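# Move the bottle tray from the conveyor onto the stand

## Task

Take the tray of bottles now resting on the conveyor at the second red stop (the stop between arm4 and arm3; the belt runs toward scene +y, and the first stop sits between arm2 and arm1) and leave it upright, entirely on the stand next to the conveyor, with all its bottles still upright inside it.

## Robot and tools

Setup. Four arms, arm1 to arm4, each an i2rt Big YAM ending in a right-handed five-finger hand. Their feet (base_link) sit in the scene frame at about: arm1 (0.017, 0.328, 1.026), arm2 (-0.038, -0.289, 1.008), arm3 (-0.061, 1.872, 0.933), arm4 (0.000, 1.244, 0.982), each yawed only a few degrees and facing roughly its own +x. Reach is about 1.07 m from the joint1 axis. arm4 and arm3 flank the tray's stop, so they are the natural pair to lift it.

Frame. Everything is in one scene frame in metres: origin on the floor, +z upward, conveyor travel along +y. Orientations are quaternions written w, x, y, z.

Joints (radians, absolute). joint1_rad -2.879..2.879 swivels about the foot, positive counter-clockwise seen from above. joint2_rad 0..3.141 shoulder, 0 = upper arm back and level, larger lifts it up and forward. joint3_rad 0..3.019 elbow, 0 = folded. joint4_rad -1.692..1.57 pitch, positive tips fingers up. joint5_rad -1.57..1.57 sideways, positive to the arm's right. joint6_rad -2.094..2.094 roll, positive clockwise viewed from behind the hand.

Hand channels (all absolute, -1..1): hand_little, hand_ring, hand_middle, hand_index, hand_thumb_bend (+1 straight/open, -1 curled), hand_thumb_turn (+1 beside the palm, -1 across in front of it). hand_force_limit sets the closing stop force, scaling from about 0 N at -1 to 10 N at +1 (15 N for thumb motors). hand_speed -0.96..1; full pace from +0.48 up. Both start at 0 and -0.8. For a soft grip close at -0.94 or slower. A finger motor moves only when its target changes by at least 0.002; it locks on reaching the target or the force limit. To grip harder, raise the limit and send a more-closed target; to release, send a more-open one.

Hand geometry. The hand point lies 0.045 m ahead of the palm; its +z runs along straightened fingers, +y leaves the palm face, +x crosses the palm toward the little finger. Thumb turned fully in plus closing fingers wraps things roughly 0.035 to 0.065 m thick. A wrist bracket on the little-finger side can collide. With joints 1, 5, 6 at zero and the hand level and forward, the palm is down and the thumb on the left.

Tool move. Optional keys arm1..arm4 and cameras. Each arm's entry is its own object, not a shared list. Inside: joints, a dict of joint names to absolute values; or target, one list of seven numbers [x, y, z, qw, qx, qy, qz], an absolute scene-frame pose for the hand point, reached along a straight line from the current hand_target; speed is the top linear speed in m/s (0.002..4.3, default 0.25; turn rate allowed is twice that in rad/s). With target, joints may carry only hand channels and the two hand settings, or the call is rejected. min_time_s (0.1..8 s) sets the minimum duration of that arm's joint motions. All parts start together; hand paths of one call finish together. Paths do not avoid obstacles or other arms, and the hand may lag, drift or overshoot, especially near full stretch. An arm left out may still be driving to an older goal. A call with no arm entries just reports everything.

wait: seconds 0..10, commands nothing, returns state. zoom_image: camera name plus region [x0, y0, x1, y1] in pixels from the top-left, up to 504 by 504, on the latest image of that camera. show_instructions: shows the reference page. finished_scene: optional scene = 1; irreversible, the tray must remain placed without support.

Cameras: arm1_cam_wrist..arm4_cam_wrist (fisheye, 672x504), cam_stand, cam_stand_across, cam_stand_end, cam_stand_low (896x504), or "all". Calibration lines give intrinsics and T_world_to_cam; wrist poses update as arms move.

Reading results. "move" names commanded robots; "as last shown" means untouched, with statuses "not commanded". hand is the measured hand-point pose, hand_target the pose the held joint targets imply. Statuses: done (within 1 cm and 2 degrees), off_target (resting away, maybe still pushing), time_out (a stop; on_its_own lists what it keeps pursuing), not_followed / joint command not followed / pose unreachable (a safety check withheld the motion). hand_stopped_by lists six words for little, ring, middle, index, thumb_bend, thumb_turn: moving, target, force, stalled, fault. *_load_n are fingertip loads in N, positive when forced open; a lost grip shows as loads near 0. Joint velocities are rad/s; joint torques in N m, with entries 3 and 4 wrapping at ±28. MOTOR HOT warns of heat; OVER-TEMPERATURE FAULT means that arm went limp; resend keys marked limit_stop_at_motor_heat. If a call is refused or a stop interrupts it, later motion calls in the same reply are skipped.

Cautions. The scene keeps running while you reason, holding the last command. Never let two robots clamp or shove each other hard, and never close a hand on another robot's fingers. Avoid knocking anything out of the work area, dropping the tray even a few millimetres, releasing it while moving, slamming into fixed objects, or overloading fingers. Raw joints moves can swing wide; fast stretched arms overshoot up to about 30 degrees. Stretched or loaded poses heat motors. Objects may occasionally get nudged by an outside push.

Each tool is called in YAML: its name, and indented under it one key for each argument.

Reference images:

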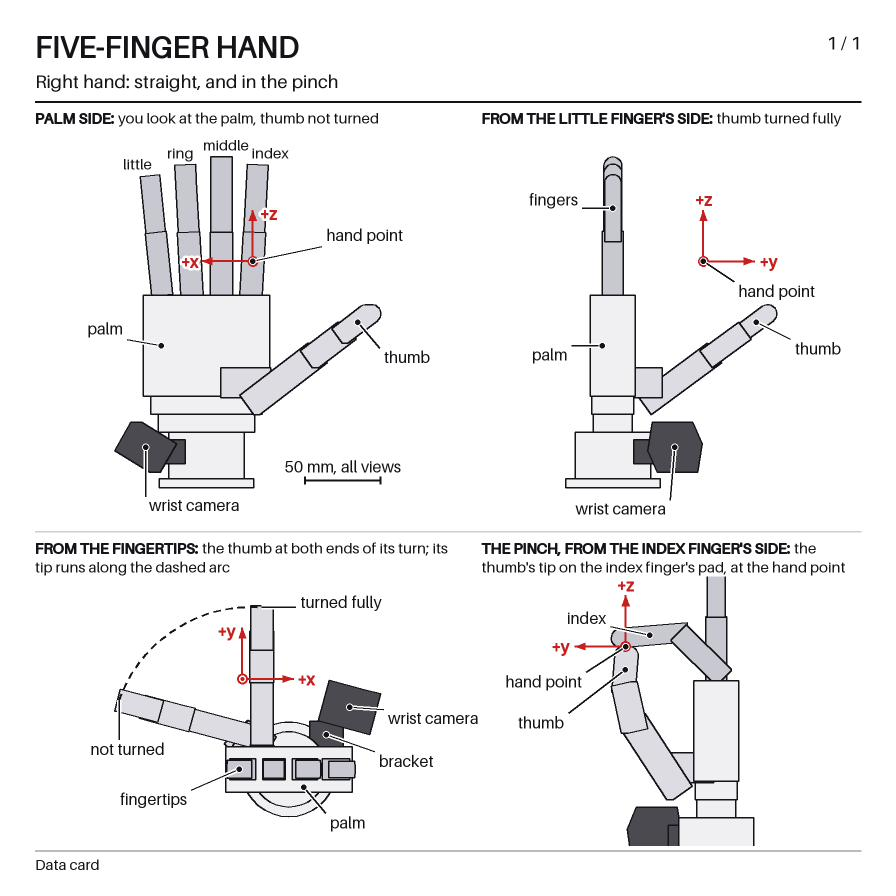

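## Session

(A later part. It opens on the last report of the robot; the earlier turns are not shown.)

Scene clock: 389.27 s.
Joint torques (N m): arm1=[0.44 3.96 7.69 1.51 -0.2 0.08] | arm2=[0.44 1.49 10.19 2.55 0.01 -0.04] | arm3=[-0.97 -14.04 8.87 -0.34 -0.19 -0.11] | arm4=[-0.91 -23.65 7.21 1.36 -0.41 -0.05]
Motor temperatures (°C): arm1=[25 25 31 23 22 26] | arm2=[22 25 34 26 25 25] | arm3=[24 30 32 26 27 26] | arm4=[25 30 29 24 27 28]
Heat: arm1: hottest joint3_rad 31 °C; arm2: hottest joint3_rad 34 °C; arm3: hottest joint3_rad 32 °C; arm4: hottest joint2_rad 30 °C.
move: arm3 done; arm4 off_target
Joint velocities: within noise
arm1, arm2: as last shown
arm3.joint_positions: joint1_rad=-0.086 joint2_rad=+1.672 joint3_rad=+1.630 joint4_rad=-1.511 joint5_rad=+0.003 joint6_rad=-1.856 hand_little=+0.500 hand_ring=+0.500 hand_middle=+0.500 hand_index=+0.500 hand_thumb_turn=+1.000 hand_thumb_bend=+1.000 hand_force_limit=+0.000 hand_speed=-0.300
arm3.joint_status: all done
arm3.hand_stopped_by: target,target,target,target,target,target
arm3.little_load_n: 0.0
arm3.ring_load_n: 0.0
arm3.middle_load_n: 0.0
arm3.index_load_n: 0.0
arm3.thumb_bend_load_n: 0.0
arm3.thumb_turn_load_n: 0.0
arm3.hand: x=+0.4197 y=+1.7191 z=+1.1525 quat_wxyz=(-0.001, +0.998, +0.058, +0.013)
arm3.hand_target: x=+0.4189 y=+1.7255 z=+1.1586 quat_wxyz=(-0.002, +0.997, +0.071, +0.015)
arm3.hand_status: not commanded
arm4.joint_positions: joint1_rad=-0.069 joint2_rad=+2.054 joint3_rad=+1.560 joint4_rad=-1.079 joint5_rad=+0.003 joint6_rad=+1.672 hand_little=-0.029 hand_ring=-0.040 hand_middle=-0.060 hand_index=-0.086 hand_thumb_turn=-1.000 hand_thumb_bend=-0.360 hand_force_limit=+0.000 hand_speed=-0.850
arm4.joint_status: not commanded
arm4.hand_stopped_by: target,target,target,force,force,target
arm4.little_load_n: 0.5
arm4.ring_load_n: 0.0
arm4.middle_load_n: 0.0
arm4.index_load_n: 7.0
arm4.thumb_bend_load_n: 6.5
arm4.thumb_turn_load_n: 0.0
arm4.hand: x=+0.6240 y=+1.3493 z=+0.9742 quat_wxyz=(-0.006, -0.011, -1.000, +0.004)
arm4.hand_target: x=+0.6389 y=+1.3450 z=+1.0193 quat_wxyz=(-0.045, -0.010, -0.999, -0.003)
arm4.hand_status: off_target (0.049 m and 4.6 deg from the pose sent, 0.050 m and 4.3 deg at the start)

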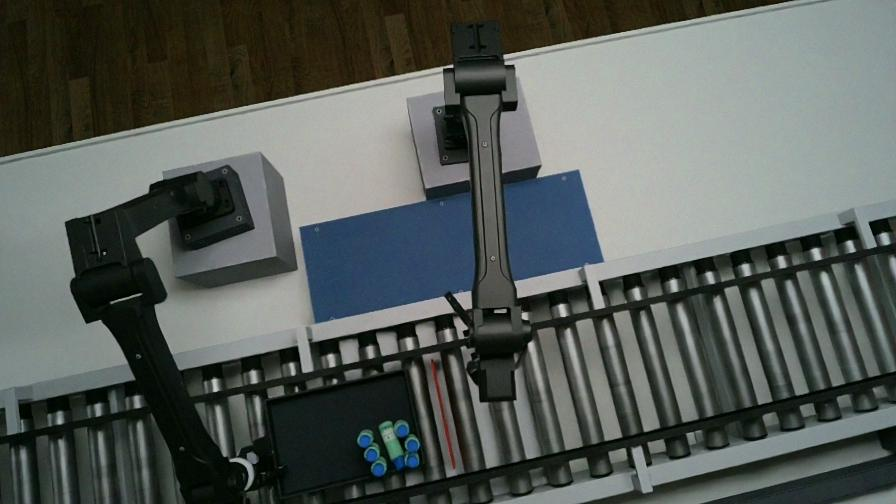

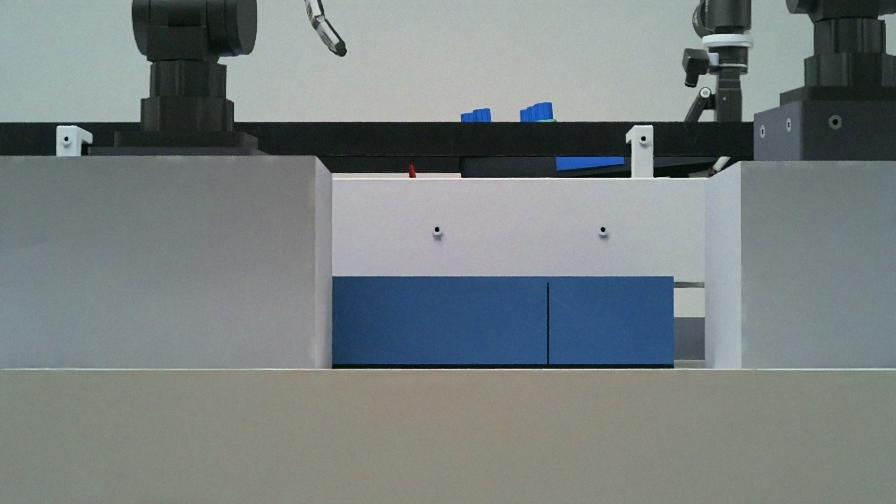

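move:
  arm4: {"target":[0.6400,1.3100,1.0340,-0.045,-0.010,-0.998,-0.004],"speed":0.03}
  arm3: {"joints":{"joint1_rad":-0.2},"min_time_s":2}
  cameras: ["cam_stand","cam_stand_across"]

zoom_image:
  camera: "cam_stand_across"
  region: [360, 60, 740, 200]

zoom_image:
  camera: "cam_stand"
  region: [240, 354, 460, 504]

Scene clock: 392.57 s.
Joint torques (N m): arm1=[-0.03 4.13 7.6 1.68 -0.17 0.04] | arm2=[0.67 1.61 10.22 2.62 0.01 -0.03] | arm3=[-2.73 -14.1 8.9 -0.32 -0.18 -0.11] | arm4=[-3.96 -23.88 7.86 0.96 0.14 -0.21]
Motor temperatures (°C): arm1=[25 25 31 23 22 26] | arm2=[22 25 34 26 25 25] | arm3=[24 30 32 26 27 26] | arm4=[25 30 29 24 26 28]
Heat: arm1: hottest joint3_rad 31 °C; arm2: hottest joint3_rad 34 °C; arm3: hottest joint3_rad 32 °C; arm4: hottest joint2_rad 30 °C.
move: arm3 done; arm4 off_target
Joint velocities: within noise
arm1, arm2: as last shown
arm2.index_load_n: 0.5
arm3.joint_positions: joint1_rad=-0.190 joint2_rad=+1.672 joint3_rad=+1.630 joint4_rad=-1.511 joint5_rad=+0.002 joint6_rad=-1.856 hand_little=+0.500 hand_ring=+0.500 hand_middle=+0.500 hand_index=+0.500 hand_thumb_turn=+1.000 hand_thumb_bend=+1.000 hand_force_limit=+0.000 hand_speed=-0.300
arm3.joint_status: all done
arm3.hand_stopped_by: target,target,target,target,target,target
arm3.little_load_n: 0.0
arm3.ring_load_n: 0.0
arm3.middle_load_n: 0.0
arm3.index_load_n: 0.0
arm3.thumb_bend_load_n: 0.0
arm3.thumb_turn_load_n: 0.0
arm3.hand: x=+0.4015 y=+1.6699 z=+1.1518 quat_wxyz=(-0.001, +1.000, +0.006, +0.013)
arm3.hand_target: x=+0.3970 y=+1.6661 z=+1.1578 quat_wxyz=(-0.002, +1.000, +0.008, +0.015)
arm3.hand_status: not commanded
arm4.joint_positions: joint1_rad=-0.085 joint2_rad=+2.039 joint3_rad=+1.560 joint4_rad=-1.096 joint5_rad=-0.013 joint6_rad=+1.634 hand_little=-0.029 hand_ring=-0.040 hand_middle=-0.060 hand_index=-0.086 hand_thumb_turn=-1.000 hand_thumb_bend=-0.359 hand_force_limit=+0.000 hand_speed=-0.850
arm4.joint_status: not commanded
arm4.hand_stopped_by: target,target,target,force,force,target
arm4.little_load_n: 0.0
arm4.ring_load_n: 0.0
arm4.middle_load_n: 3.5
arm4.index_load_n: 11.0
arm4.thumb_bend_load_n: 13.5
arm4.thumb_turn_load_n: -0.5
arm4.hand: x=+0.6207 y=+1.3431 z=+0.9838 quat_wxyz=(-0.004, +0.000, -1.000, -0.004)
arm4.hand_target: x=+0.6381 y=+1.3106 z=+1.0327 quat_wxyz=(-0.045, -0.010, -0.999, -0.002)
arm4.hand_status: off_target (0.063 m and 4.8 deg from the pose sent, 0.073 m and 4.6 deg at the start)

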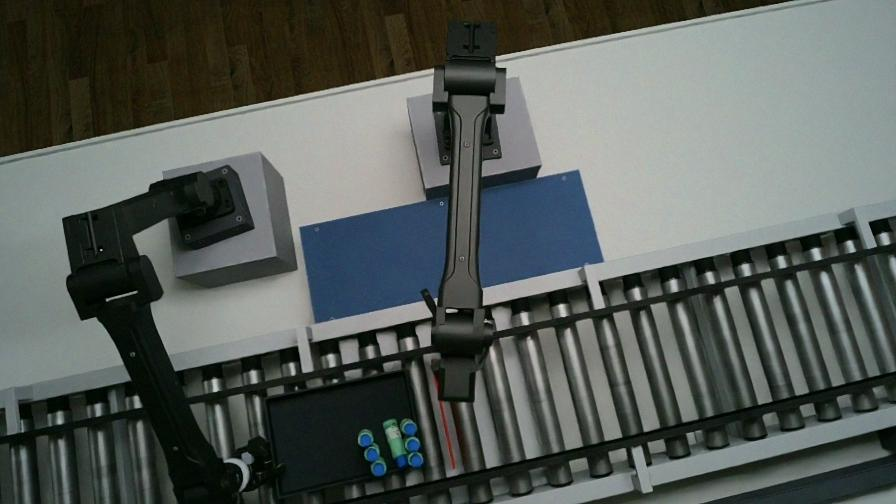

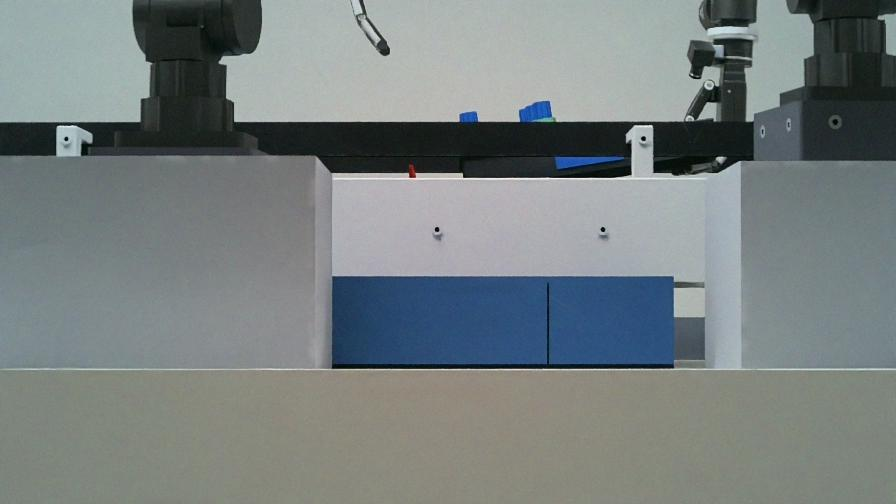

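Scaled by 1.326 from the camera's image (finer frame: 1280x720).

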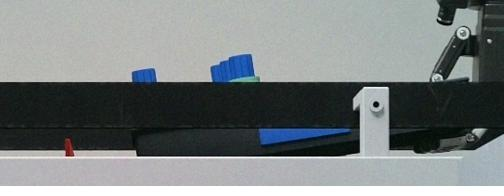

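Scaled by 2.291 from the camera's image (finer frame: 1280x720).

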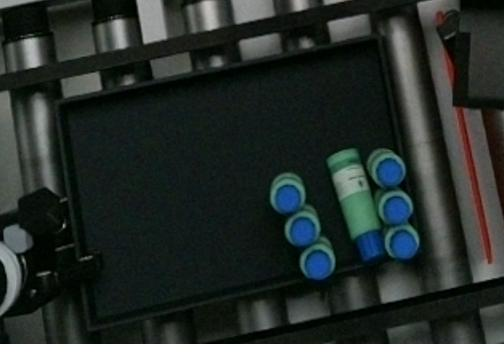

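move:
  arm4: {"target":[0.6400,1.2800,1.0340,-0.045,-0.014,-0.998,-0.002],"speed":0.03}
  arm3: {"joints":{"joint1_rad":-0.27},"min_time_s":2}
  cameras: ["arm4_cam_wrist","cam_stand_across"]

zoom_image:
  camera: "cam_stand_across"
  region: [360, 60, 740, 200]

Scene clock: 396.10 s.
Joint torques (N m): arm1=[-0.26 3.84 7.66 1.92 -0.17 0.05] | arm2=[0.56 1.79 10.19 2.56 0.02 -0.04] | arm3=[-2.84 -14.1 8.9 -0.32 -0.18 -0.11] | arm4=[-3.96 -23.77 7.86 1.16 0.25 -0.15]
Motor temperatures (°C): arm1=[25 25 31 23 22 26] | arm2=[22 25 34 26 25 25] | arm3=[24 30 32 26 27 26] | arm4=[25 31 29 24 26 28]
Heat: arm1: hottest joint3_rad 31 °C; arm2: hottest joint3_rad 34 °C; arm3: hottest joint3_rad 32 °C; arm4: hottest joint2_rad 31 °C.
move: arm3 done; arm4 off_target
Joint velocities: within noise
arm1, arm2: as last shown
arm2.index_load_n: 0.0
arm3.joint_positions: joint1_rad=-0.258 joint2_rad=+1.672 joint3_rad=+1.630 joint4_rad=-1.511 joint5_rad=+0.002 joint6_rad=-1.856 hand_little=+0.500 hand_ring=+0.500 hand_middle=+0.500 hand_index=+0.500 hand_thumb_turn=+1.000 hand_thumb_bend=+1.000 hand_force_limit=+0.000 hand_speed=-0.300
arm3.joint_status: all done
arm3.hand_stopped_by: target,target,target,target,target,target
arm3.little_load_n: 0.0
arm3.ring_load_n: 0.0
arm3.middle_load_n: 0.0
arm3.index_load_n: 0.0
arm3.thumb_bend_load_n: 0.0
arm3.thumb_turn_load_n: 0.0
arm3.hand: x=+0.3868 y=+1.6386 z=+1.1514 quat_wxyz=(-0.001, +1.000, -0.028, +0.013)
arm3.hand_target: x=+0.3816 y=+1.6344 z=+1.1573 quat_wxyz=(-0.002, +1.000, -0.027, +0.015)
arm3.hand_status: not commanded
arm4.joint_positions: joint1_rad=-0.133 joint2_rad=+2.038 joint3_rad=+1.560 joint4_rad=-1.102 joint5_rad=-0.016 joint6_rad=+1.587 hand_little=-0.029 hand_ring=-0.040 hand_middle=-0.060 hand_index=-0.086 hand_thumb_turn=-1.000 hand_thumb_bend=-0.359 hand_force_limit=+0.000 hand_speed=-0.850
arm4.joint_status: not commanded
arm4.hand_stopped_by: target,target,target,force,force,target
arm4.little_load_n: 0.0
arm4.ring_load_n: 0.0
arm4.middle_load_n: 2.5
arm4.index_load_n: 9.5
arm4.thumb_bend_load_n: 13.5
arm4.thumb_turn_load_n: -0.5
arm4.hand: x=+0.6204 y=+1.3154 z=+0.9847 quat_wxyz=(-0.002, -0.001, -1.000, -0.005)
arm4.hand_target: x=+0.6379 y=+1.2806 z=+1.0327 quat_wxyz=(-0.045, -0.014, -0.999, +0.000)
arm4.hand_status: off_target (0.064 m and 5.2 deg from the pose sent, 0.083 m and 5.0 deg at the start)
arm4_cam_wrist: T_world_to_cam=[[-0.22643, 0.97207, 0.06179, -1.20426], [0.82458, 0.15754, 0.54337, -1.257], [0.51846, 0.17399, -0.83722, 0.38726]] pos_world=[0.56304, 1.30127, 1.08165]

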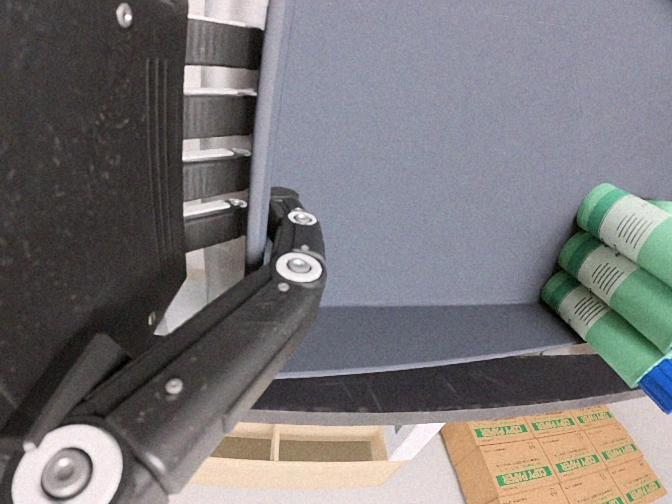

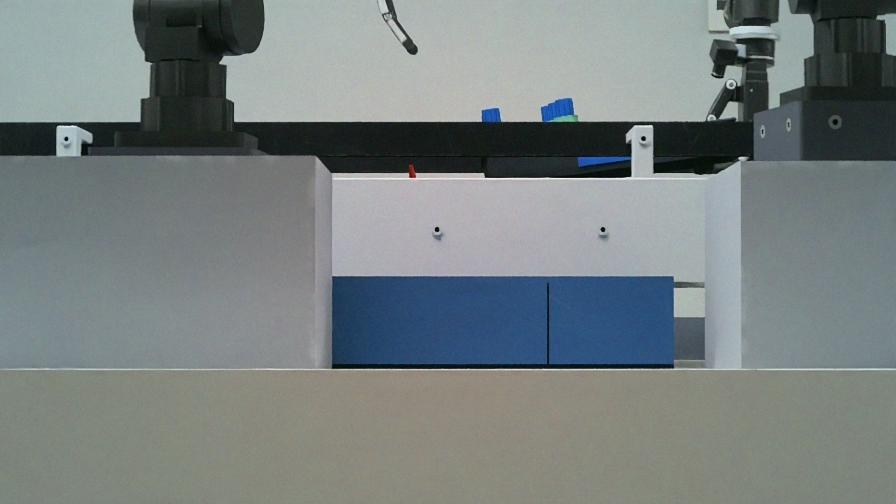

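Scaled by 1.326 from the camera's image (finer frame: 1280x720).

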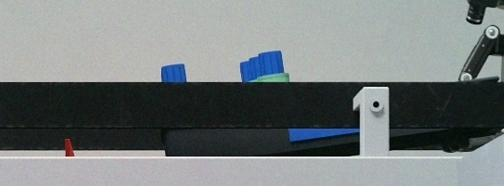

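move:
  arm3: {"target":[0.4700,1.6100,1.1600,0.1736,0.9846,-0.0172,-0.003],"speed":0.15}
  cameras: ["arm3_cam_wrist","cam_stand"]

Scene clock: 410.50 s.
Joint torques (N m): arm1=[0.15 3.31 7.64 1.74 -0.14 0.06] | arm2=[0.38 1.67 10.24 2.5 0.01 -0.03] | arm3=[-1.14 -14.62 12.68 0.44 0.32 0.17] | arm4=[-3.96 -23.65 7.86 1.16 0.25 -0.15]
Motor temperatures (°C): arm1=[25 25 31 23 22 26] | arm2=[22 25 34 26 25 25] | arm3=[24 31 32 26 26 26] | arm4=[25 32 29 24 25 28]
Heat: arm1: hottest joint3_rad 31 °C; arm2: hottest joint3_rad 34 °C; arm3: hottest joint3_rad 32 °C; arm4: hottest joint2_rad 32 °C.
move: arm3 off_target
Joint velocities: within noise
arm1, arm2, arm4: as last shown
arm3.joint_positions: joint1_rad=-0.159 joint2_rad=+1.860 joint3_rad=+1.792 joint4_rad=-1.477 joint5_rad=+0.351 joint6_rad=-1.797 hand_little=+0.500 hand_ring=+0.500 hand_middle=+0.500 hand_index=+0.500 hand_thumb_turn=+1.000 hand_thumb_bend=+1.000 hand_force_limit=+0.000 hand_speed=-0.300
arm3.joint_status: not commanded
arm3.hand_stopped_by: target,target,target,target,target,target
arm3.little_load_n: 0.0
arm3.ring_load_n: 0.0
arm3.middle_load_n: 0.0
arm3.index_load_n: 0.0
arm3.thumb_bend_load_n: 0.0
arm3.thumb_turn_load_n: 0.0
arm3.hand: x=+0.4550 y=+1.6091 z=+1.1503 quat_wxyz=(+0.168, +0.985, -0.011, -0.023)
arm3.hand_target: x=+0.4693 y=+1.6103 z=+1.1600 quat_wxyz=(+0.173, +0.985, -0.017, -0.003)
arm3.hand_status: off_target (0.018 m and 2.5 deg from the pose sent, 0.088 m and 20.3 deg at the start)
arm4.thumb_turn_load_n: -1.0
arm3_cam_wrist: T_world_to_cam=[[0.21727, -0.9059, 0.36352, 0.93554], [-0.80172, 0.04682, 0.59586, -0.39708], [-0.55681, -0.4209, -0.71611, 1.87162]] pos_world=[0.52053, 1.65386, 1.2368]

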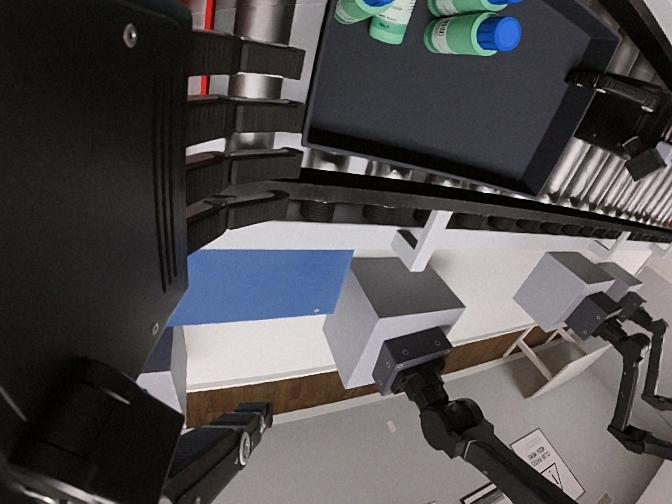

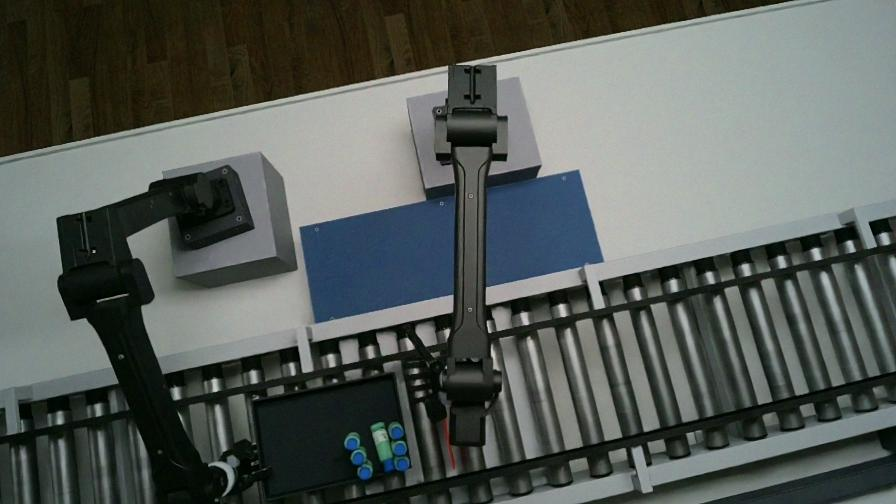

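move:
  arm3: {"target":[0.5500,1.6050,1.1350,0.1736,0.9846,-0.0172,-0.003],"speed":0.12}
  cameras: ["arm3_cam_wrist","cam_stand_across"]

zoom_image:
  camera: "arm3_cam_wrist"
  region: [180, 0, 500, 320]

Scene clock: 412.63 s.
Joint torques (N m): arm1=[0.15 3.72 7.54 1.52 -0.17 0.01] | arm2=[0.44 1.49 10.24 2.59 0.01 -0.02] | arm3=[-1.03 -17.38 12.71 -0.31 0.3 0.16] | arm4=[-4.01 -23.65 7.87 1.16 0.24 -0.15]
Motor temperatures (°C): arm1=[25 25 31 23 22 26] | arm2=[22 25 34 26 25 25] | arm3=[24 31 32 26 26 26] | arm4=[25 32 29 24 25 28]
Heat: arm1: hottest joint3_rad 31 °C; arm2: hottest joint3_rad 34 °C; arm3: hottest joint3_rad 32 °C; arm4: hottest joint2_rad 32 °C.
move: arm3 off_target
Joint velocities: within noise
arm1, arm2, arm4: as last shown
arm1.index_load_n: -0.5
arm3.joint_positions: joint1_rad=-0.141 joint2_rad=+2.110 joint3_rad=+2.121 joint4_rad=-1.543 joint5_rad=+0.352 joint6_rad=-1.776 hand_little=+0.500 hand_ring=+0.500 hand_middle=+0.500 hand_index=+0.500 hand_thumb_turn=+1.000 hand_thumb_bend=+1.000 hand_force_limit=+0.000 hand_speed=-0.300
arm3.joint_status: not commanded
arm3.hand_stopped_by: target,target,target,target,target,target
arm3.little_load_n: 0.0
arm3.ring_load_n: 0.0
arm3.middle_load_n: 0.5
arm3.index_load_n: 0.0
arm3.thumb_bend_load_n: 0.0
arm3.thumb_turn_load_n: 0.0
arm3.hand: x=+0.5400 y=+1.6008 z=+1.1270 quat_wxyz=(+0.170, +0.985, -0.013, -0.014)
arm3.hand_target: x=+0.5495 y=+1.6052 z=+1.1349 quat_wxyz=(+0.174, +0.985, -0.017, -0.003)
arm3.hand_status: off_target (0.013 m and 1.4 deg from the pose sent, 0.096 m and 2.4 deg at the start)
arm3_cam_wrist: T_world_to_cam=[[0.20903, -0.90431, 0.37219, 0.91012], [-0.81238, 0.05128, 0.58086, -0.29924], [-0.54437, -0.42378, -0.72393, 1.90544]] pos_world=[0.60392, 1.64586, 1.21449]

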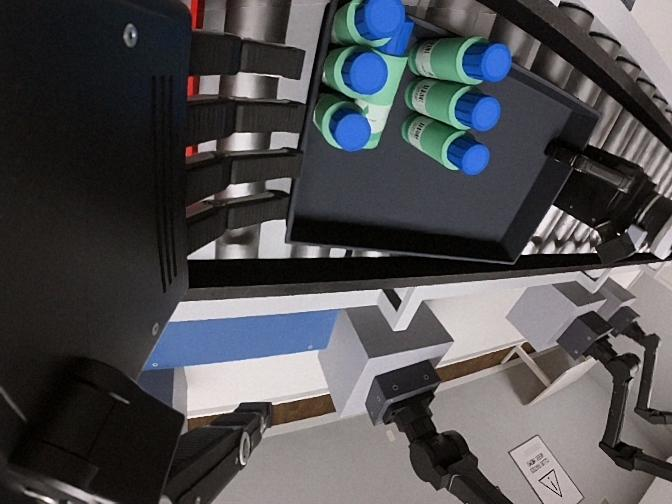

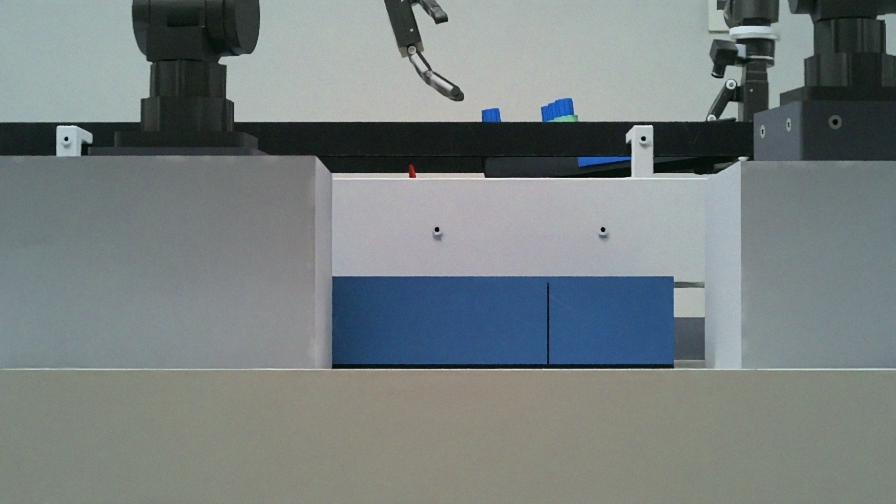

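Scaled by 1.575 from the camera's image (finer frame: 960x720).

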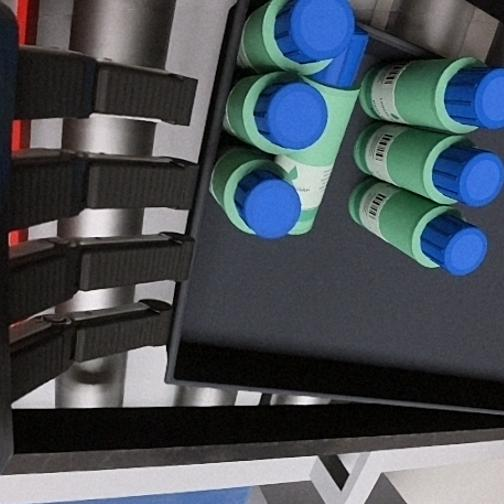

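move:
  arm4: {"target":[0.6400,1.2720,1.0340,-0.045,-0.014,-0.998,-0.002],"speed":0.03}
  arm3: {"target":[0.5640,1.5850,1.0950,0.2164,0.9762,-0.0085,0.009],"speed":0.08,"joints":{"hand_little":0.6,"hand_ring":0.6,"hand_middle":0.6,"hand_index":0.6}}
  cameras: ["arm3_cam_wrist","cam_stand_across"]

zoom_image:
  camera: "arm3_cam_wrist"
  region: [180, 0, 500, 320]

zoom_image:
  camera: "cam_stand_across"
  region: [360, 60, 740, 200]

Scene clock: 427.07 s.
Joint torques (N m): arm1=[-0.38 3.6 7.6 1.58 -0.21 0.04] | arm2=[0.32 1.55 10.21 2.65 0.02 -0.05] | arm3=[-1.49 -18.14 8.96 0.83 0.37 -0.11] | arm4=[-4.07 -23.59 7.95 1.11 0.24 -0.14]
Motor temperatures (°C): arm1=[25 25 32 23 22 26] | arm2=[22 25 34 26 25 25] | arm3=[24 30 32 26 26 26] | arm4=[25 33 29 24 25 28]
Heat: arm1: hottest joint3_rad 32 °C; arm2: hottest joint3_rad 34 °C; arm3: hottest joint3_rad 32 °C; arm4: hottest joint2_rad 33 °C.
move: arm3 done; arm4 off_target
Joint velocities: within noise
arm1, arm2: as last shown
arm1.middle_load_n: 0.5
arm1.index_load_n: 0.0
arm1.thumb_bend_load_n: 0.5
arm1.thumb_turn_load_n: -0.5
arm3.joint_positions: joint1_rad=-0.141 joint2_rad=+2.136 joint3_rad=+2.068 joint4_rad=-1.396 joint5_rad=+0.431 joint6_rad=-1.785 hand_little=+0.600 hand_ring=+0.600 hand_middle=+0.600 hand_index=+0.600 hand_thumb_turn=+1.000 hand_thumb_bend=+1.000 hand_force_limit=+0.000 hand_speed=-0.300
arm3.joint_status: all done
arm3.hand_stopped_by: target,target,target,target,target,target
arm3.little_load_n: 0.0
arm3.ring_load_n: 0.0
arm3.middle_load_n: 0.5
arm3.index_load_n: 0.0
arm3.thumb_bend_load_n: 0.0
arm3.thumb_turn_load_n: 0.0
arm3.hand: x=+0.5589 y=+1.5841 z=+1.1013 quat_wxyz=(+0.215, +0.976, -0.017, +0.009)
arm3.hand_target: x=+0.5639 y=+1.5851 z=+1.0949 quat_wxyz=(+0.216, +0.976, -0.009, +0.009)
arm3.hand_status: done (0.008 m and 1.0 deg from the pose sent, 0.043 m and 6.0 deg at the start)
arm4.joint_positions: joint1_rad=-0.146 joint2_rad=+2.038 joint3_rad=+1.560 joint4_rad=-1.102 joint5_rad=-0.016 joint6_rad=+1.573 hand_little=-0.029 hand_ring=-0.040 hand_middle=-0.060 hand_index=-0.086 hand_thumb_turn=-1.000 hand_thumb_bend=-0.359 hand_force_limit=+0.000 hand_speed=-0.850
arm4.joint_status: not commanded
arm4.hand_stopped_by: target,target,target,force,force,target
arm4.little_load_n: 0.0
arm4.ring_load_n: 0.5
arm4.middle_load_n: 2.0
arm4.index_load_n: 9.5
arm4.thumb_bend_load_n: 13.5
arm4.thumb_turn_load_n: -1.0
arm4.hand: x=+0.6204 y=+1.3082 z=+0.9848 quat_wxyz=(-0.002, +0.000, -1.000, -0.005)
arm4.hand_target: x=+0.6379 y=+1.2726 z=+1.0327 quat_wxyz=(-0.045, -0.014, -0.999, +0.000)
arm4.hand_status: off_target (0.064 m and 5.2 deg from the pose sent, 0.069 m and 5.2 deg at the start)
arm3_cam_wrist: T_world_to_cam=[[0.19155, -0.86564, 0.46257, 0.74967], [-0.83792, 0.10118, 0.53634, -0.28372], [-0.51108, -0.49033, -0.70595, 1.95712]] pos_world=[0.61891, 1.63729, 1.18703]

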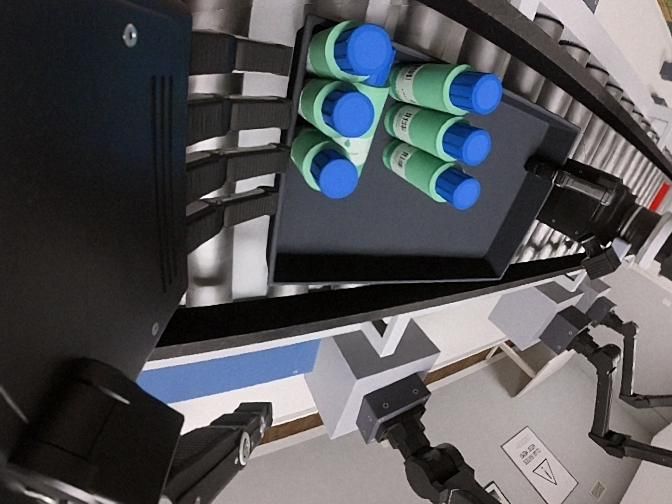

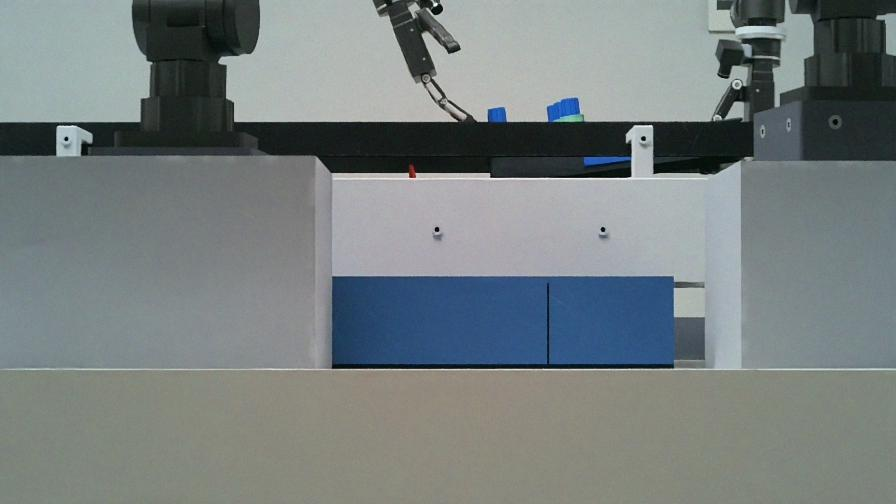

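Scaled by 1.575 from the camera's image (finer frame: 960x720).

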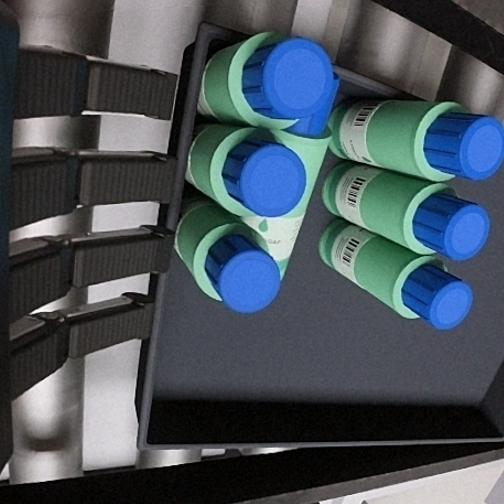

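Scaled by 1.326 from the camera's image (finer frame: 1280x720).

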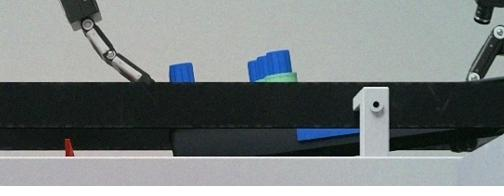

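move:
  arm3: {"target":[0.5640,1.5740,1.0300,0.2164,0.9762,-0.0045,0.009],"speed":0.06}
  cameras: ["arm3_cam_wrist"]

zoom_image:
  camera: "arm3_cam_wrist"
  region: [180, 0, 500, 320]

Scene clock: 432.33 s.
Joint torques (N m): arm1=[-0.67 3.43 7.61 1.77 -0.13 0.07] | arm2=[0.38 1.55 10.15 2.48 0.02 -0.04] | arm3=[-2.73 -18.02 8.65 0.84 0.27 -0.1] | arm4=[-4.07 -23.65 7.92 1.11 0.24 -0.15]
Motor temperatures (°C): arm1=[25 25 32 23 22 26] | arm2=[22 25 34 26 25 25] | arm3=[24 31 32 26 26 26] | arm4=[25 33 29 24 25 28]
Heat: arm1: hottest joint3_rad 32 °C; arm2: hottest joint3_rad 34 °C; arm3: hottest joint3_rad 32 °C; arm4: hottest joint2_rad 33 °C.
move: arm3 off_target
Joint velocities: within noise
arm1.joint_positions: joint1_rad=+0.098 joint2_rad=+0.547 joint3_rad=+1.374 joint4_rad=-1.301 joint5_rad=-0.090 joint6_rad=-1.151 hand_little=+1.000 hand_ring=+1.000 hand_middle=+1.000 hand_index=+1.000 hand_thumb_turn=+1.000 hand_thumb_bend=+1.000 hand_force_limit=+0.000 hand_speed=-0.800
arm1.joint_status: not commanded
arm1.hand_stopped_by: target,target,target,target,target,target
arm1.little_load_n: 0.5
arm1.ring_load_n: 0.0
arm1.middle_load_n: 0.0
arm1.index_load_n: 0.0
arm1.thumb_bend_load_n: 0.0
arm1.thumb_turn_load_n: 0.0
arm1.hand: x=+0.2290 y=+0.3345 z=+1.5209 quat_wxyz=(-0.189, +0.849, -0.087, +0.486)
arm1.hand_target: x=+0.2278 y=+0.3343 z=+1.5297 quat_wxyz=(-0.191, +0.843, -0.086, +0.495)
arm1.hand_status: not commanded
arm2.joint_positions: joint1_rad=-0.023 joint2_rad=+0.637 joint3_rad=+1.321 joint4_rad=-1.164 joint5_rad=-0.169 joint6_rad=-1.285 hand_little=+1.000 hand_ring=+1.000 hand_middle=+1.000 hand_index=+1.000 hand_thumb_turn=+1.000 hand_thumb_bend=+1.000 hand_force_limit=+0.000 hand_speed=-0.800
arm2.joint_status: not commanded
arm2.hand_stopped_by: target,target,target,target,target,target
arm2.little_load_n: 0.0
arm2.ring_load_n: 0.0
arm2.middle_load_n: 0.0
arm2.index_load_n: 0.0
arm2.thumb_bend_load_n: 0.0
arm2.thumb_turn_load_n: 0.0
arm2.hand: x=+0.2284 y=-0.3437 z=+1.4937 quat_wxyz=(-0.109, +0.840, -0.138, +0.514)
arm2.hand_target: x=+0.2275 y=-0.3436 z=+1.5044 quat_wxyz=(-0.110, +0.834, -0.136, +0.524)
arm2.hand_status: not commanded
arm3.joint_positions: joint1_rad=-0.142 joint2_rad=+2.165 joint3_rad=+1.953 joint4_rad=-1.237 joint5_rad=+0.431 joint6_rad=-1.812 hand_little=+0.600 hand_ring=+0.600 hand_middle=+0.600 hand_index=+0.600 hand_thumb_turn=+1.000 hand_thumb_bend=+1.000 hand_force_limit=+0.000 hand_speed=-0.300
arm3.joint_status: not commanded
arm3.hand_stopped_by: target,target,target,target,target,target
arm3.little_load_n: 0.0
arm3.ring_load_n: 0.0
arm3.middle_load_n: 0.0
arm3.index_load_n: 0.0
arm3.thumb_bend_load_n: 0.0
arm3.thumb_turn_load_n: 0.0
arm3.hand: x=+0.5647 y=+1.5826 z=+1.0400 quat_wxyz=(+0.217, +0.976, -0.006, +0.014)
arm3.hand_target: x=+0.5637 y=+1.5742 z=+1.0300 quat_wxyz=(+0.216, +0.976, -0.005, +0.009)
arm3.hand_status: off_target (0.013 m and 0.6 deg from the pose sent, 0.072 m and 1.4 deg at the start)
arm4: as last shown
arm4.ring_load_n: 0.0
arm4.thumb_bend_load_n: 13.0
arm3_cam_wrist: T_world_to_cam=[[0.21012, -0.8591, 0.4667, 0.75042], [-0.84213, 0.08346, 0.53278, -0.21175], [-0.49666, -0.50496, -0.70593, 1.93109]] pos_world=[0.62309, 1.63748, 1.12583]

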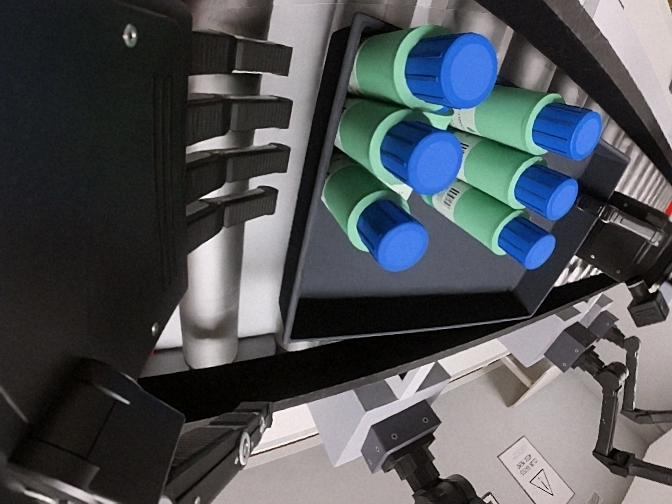

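Scaled by 1.575 from the camera's image (finer frame: 960x720).

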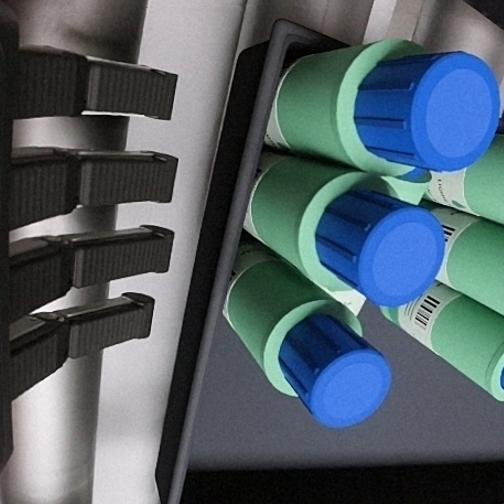

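move:
  arm3: {"target":[0.5560,1.5620,0.9960,0.2164,0.9762,-0.0045,0.006],"speed":0.05}
  cameras: ["arm3_cam_wrist","cam_stand_across"]

zoom_image:
  camera: "arm3_cam_wrist"
  region: [180, 0, 500, 320]

zoom_image:
  camera: "cam_stand_across"
  region: [360, 60, 740, 200]

Scene clock: 434.43 s.
Joint torques (N m): arm1=[0.09 3.49 7.68 1.62 -0.16 0.02] | arm2=[0.26 1.55 10.21 2.63 0.01 -0.06] | arm3=[-2.61 -17.67 8.46 0.85 0.23 -0.1] | arm4=[-4.01 -23.65 7.95 1.16 0.24 -0.15]
Motor temperatures (°C): arm1=[25 25 32 23 22 26] | arm2=[22 25 34 26 25 25] | arm3=[24 31 32 26 26 26] | arm4=[25 33 29 24 25 28]
Heat: arm1: hottest joint3_rad 32 °C; arm2: hottest joint3_rad 34 °C; arm3: hottest joint3_rad 32 °C; arm4: hottest joint2_rad 33 °C.
move: arm3 off_target
Joint velocities: within noise
arm1, arm2, arm4: as last shown
arm1.little_load_n: 0.0
arm1.middle_load_n: -0.5
arm3.joint_positions: joint1_rad=-0.165 joint2_rad=+2.178 joint3_rad=+1.887 joint4_rad=-1.153 joint5_rad=+0.431 joint6_rad=-1.833 hand_little=+0.600 hand_ring=+0.600 hand_middle=+0.600 hand_index=+0.600 hand_thumb_turn=+1.000 hand_thumb_bend=+1.000 hand_force_limit=+0.000 hand_speed=-0.300
arm3.joint_status: not commanded
arm3.hand_stopped_by: target,target,target,target,target,target
arm3.little_load_n: 0.0
arm3.ring_load_n: 0.0
arm3.middle_load_n: 0.0
arm3.index_load_n: 0.0
arm3.thumb_bend_load_n: 0.0
arm3.thumb_turn_load_n: 0.0
arm3.hand: x=+0.5569 y=+1.5687 z=+1.0072 quat_wxyz=(+0.218, +0.976, -0.007, +0.011)
arm3.hand_target: x=+0.5557 y=+1.5621 z=+0.9962 quat_wxyz=(+0.216, +0.976, -0.005, +0.006)
arm3.hand_status: off_target (0.013 m and 0.7 deg from the pose sent, 0.049 m and 0.9 deg at the start)
arm4.ring_load_n: 0.5
arm4.thumb_bend_load_n: 13.5
arm4.thumb_turn_load_n: -0.5
arm3_cam_wrist: T_world_to_cam=[[0.2088, -0.85925, 0.46699, 0.75616], [-0.83951, 0.08744, 0.53626, -0.21093], [-0.50162, -0.50402, -0.7031, 1.89538]] pos_world=[0.6158, 1.62349, 1.09263]

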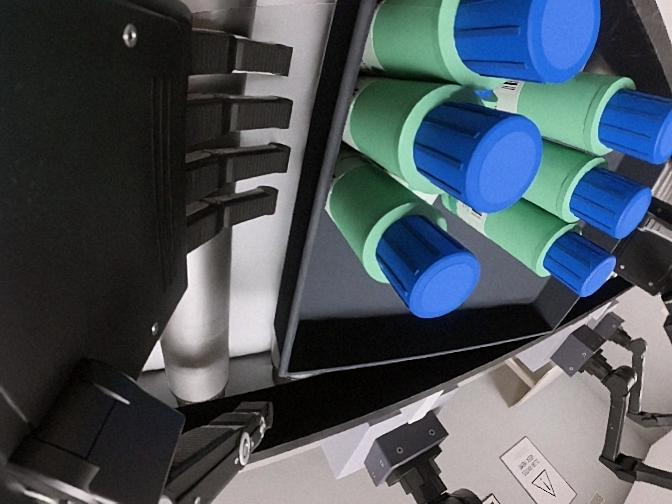

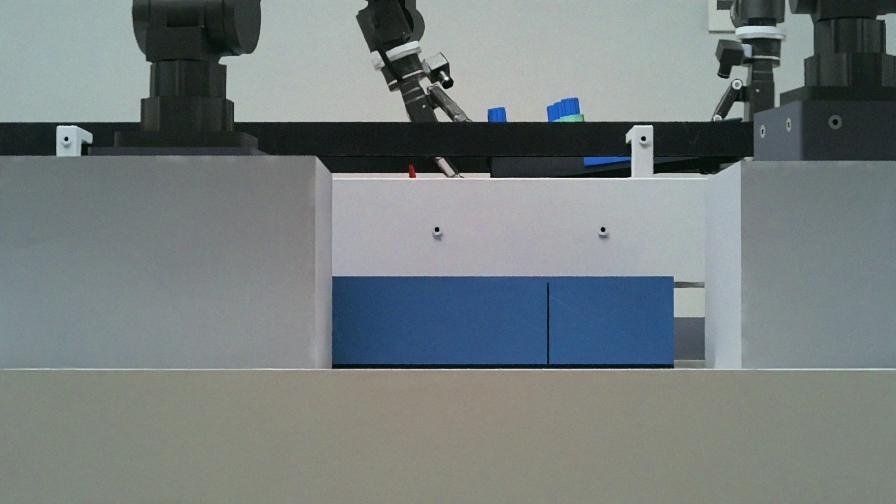

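Scaled by 1.575 from the camera's image (finer frame: 960x720).

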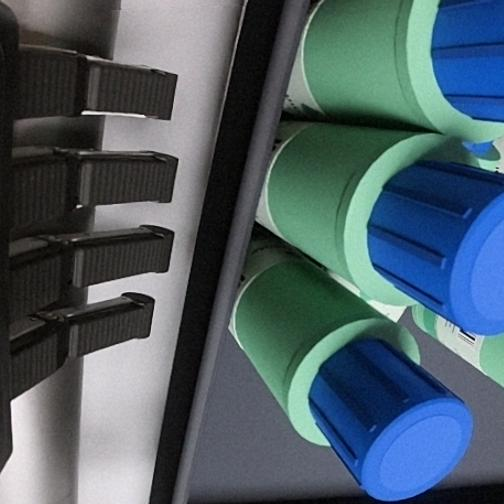

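Scaled by 1.326 from the camera's image (finer frame: 1280x720).

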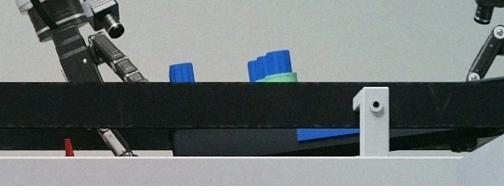

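move:
  arm3: {"target":[0.5555,1.5440,0.9960,0.2164,0.9762,-0.0045,0.004],"speed":0.05}
  cameras: ["arm3_cam_wrist"]

zoom_image:
  camera: "arm3_cam_wrist"
  region: [180, 0, 500, 320]

Scene clock: 437.90 s.
Joint torques (N m): arm1=[-0.03 3.78 7.68 1.78 -0.18 0.06] | arm2=[0.38 1.55 10.21 2.56 0.02 -0.05] | arm3=[-2.55 -17.67 10.33 0.76 0.31 -0.11] | arm4=[-4.01 -23.59 7.94 1.13 0.25 -0.14]
Motor temperatures (°C): arm1=[25 25 32 23 22 26] | arm2=[22 25 34 26 25 25] | arm3=[24 31 32 26 26 26] | arm4=[25 34 29 24 25 28]
Heat: arm1: hottest joint3_rad 32 °C; arm2: hottest joint3_rad 34 °C; arm3: hottest joint3_rad 32 °C; arm4: hottest joint2_rad 34 °C.
move: arm3 off_target
Joint velocities: within noise
arm1, arm2, arm4: as last shown
arm1.middle_load_n: 0.0
arm3.joint_positions: joint1_rad=-0.191 joint2_rad=+2.187 joint3_rad=+1.887 joint4_rad=-1.153 joint5_rad=+0.427 joint6_rad=-1.861 hand_little=+0.600 hand_ring=+0.600 hand_middle=+0.600 hand_index=+0.600 hand_thumb_turn=+1.000 hand_thumb_bend=+1.000 hand_force_limit=+0.000 hand_speed=-0.300
arm3.joint_status: not commanded
arm3.hand_stopped_by: target,target,target,target,target,target
arm3.little_load_n: 0.0
arm3.ring_load_n: 0.0
arm3.middle_load_n: 0.0
arm3.index_load_n: 0.0
arm3.thumb_bend_load_n: 0.0
arm3.thumb_turn_load_n: 0.0
arm3.hand: x=+0.5500 y=+1.5525 z=+1.0006 quat_wxyz=(+0.215, +0.977, -0.006, +0.001)
arm3.hand_target: x=+0.5551 y=+1.5440 z=+0.9962 quat_wxyz=(+0.217, +0.976, -0.005, +0.004)
arm3.hand_status: off_target (0.011 m and 0.4 deg from the pose sent, 0.027 m and 0.9 deg at the start)
arm4.ring_load_n: 0.0
arm3_cam_wrist: T_world_to_cam=[[0.21739, -0.86223, 0.45749, 0.75609], [-0.82848, 0.08483, 0.55355, -0.23107], [-0.5161, -0.49936, -0.6959, 1.87271]] pos_world=[0.6107, 1.60668, 1.08523]

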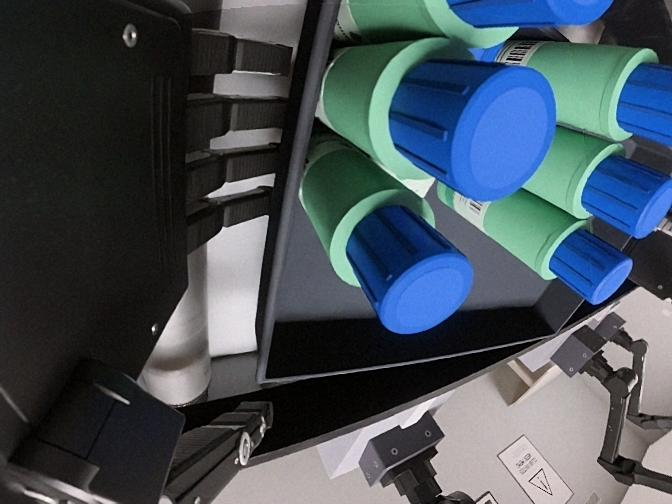

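Scaled by 1.575 from the camera's image (finer frame: 960x720).

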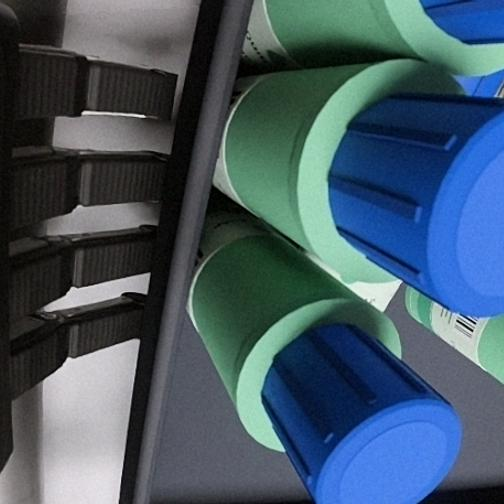

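move:
  arm3: {"target":[0.5600,1.5410,1.0100,0.2164,0.9760,-0.0172,0.004],"speed":0.04,"joints":{"hand_force_limit":0.0,"hand_speed":-0.85}}
  cameras: ["arm3_cam_wrist"]

zoom_image:
  camera: "arm3_cam_wrist"
  region: [180, 0, 500, 320]

Scene clock: 440.37 s.
Joint torques (N m): arm1=[0.26 3.84 7.72 1.69 -0.15 0.05] | arm2=[0.32 1.67 10.25 2.56 0.01 -0.05] | arm3=[-2.73 -17.85 12.64 -0.16 0.37 0.12] | arm4=[-3.96 -23.59 7.97 1.14 0.25 -0.15]
Motor temperatures (°C): arm1=[25 25 32 23 22 26] | arm2=[22 25 34 26 25 25] | arm3=[24 31 32 26 26 26] | arm4=[25 34 29 24 25 28]
Heat: arm1: hottest joint3_rad 32 °C; arm2: hottest joint3_rad 34 °C; arm3: hottest joint3_rad 32 °C; arm4: hottest joint2_rad 34 °C.
move: arm3 off_target
Joint velocities: within noise
arm1, arm2, arm4: as last shown
arm3.joint_positions: joint1_rad=-0.191 joint2_rad=+2.200 joint3_rad=+1.921 joint4_rad=-1.183 joint5_rad=+0.427 joint6_rad=-1.861 hand_little=+0.600 hand_ring=+0.600 hand_middle=+0.600 hand_index=+0.600 hand_thumb_turn=+1.000 hand_thumb_bend=+1.000 hand_force_limit=+0.000 hand_speed=-0.850
arm3.joint_status: all done
arm3.hand_stopped_by: target,target,target,target,target,target
arm3.little_load_n: 0.0
arm3.ring_load_n: 0.0
arm3.middle_load_n: 0.5
arm3.index_load_n: 0.5
arm3.thumb_bend_load_n: 0.0
arm3.thumb_turn_load_n: 0.0
arm3.hand: x=+0.5534 y=+1.5515 z=+1.0048 quat_wxyz=(+0.213, +0.977, -0.005, -0.003)
arm3.hand_target: x=+0.5594 y=+1.5411 z=+1.0100 quat_wxyz=(+0.217, +0.976, -0.017, +0.004)
arm3.hand_status: off_target (0.013 m and 1.7 deg from the pose sent, 0.018 m and 1.4 deg at the start)
arm4.thumb_turn_load_n: -1.0
arm3_cam_wrist: T_world_to_cam=[[0.22151, -0.86337, 0.45336, 0.75621], [-0.82357, 0.08332, 0.56106, -0.23844], [-0.52217, -0.49765, -0.69259, 1.87426]] pos_world=[0.61481, 1.60548, 1.08904]

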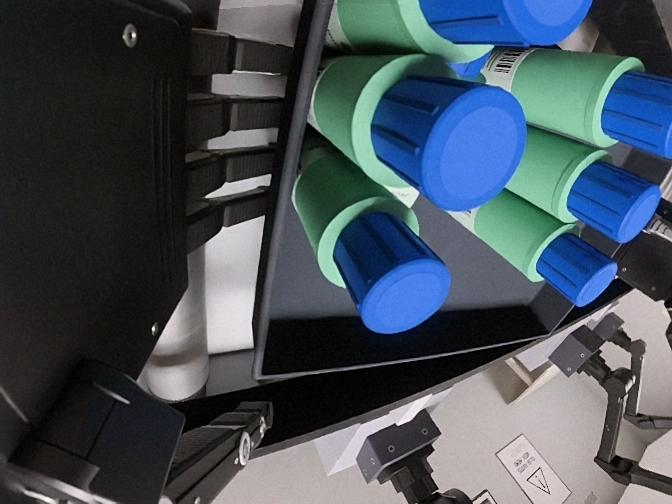

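Scaled by 1.575 from the camera's image (finer frame: 960x720).

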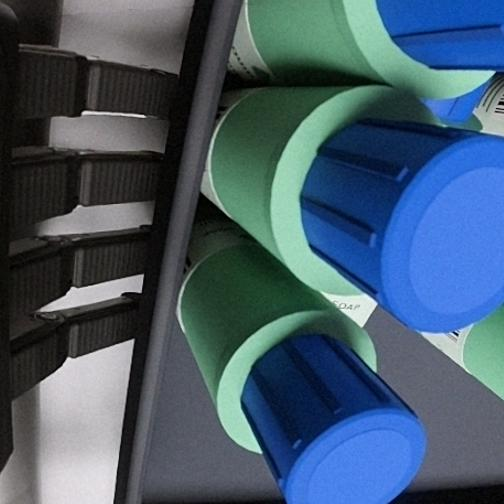

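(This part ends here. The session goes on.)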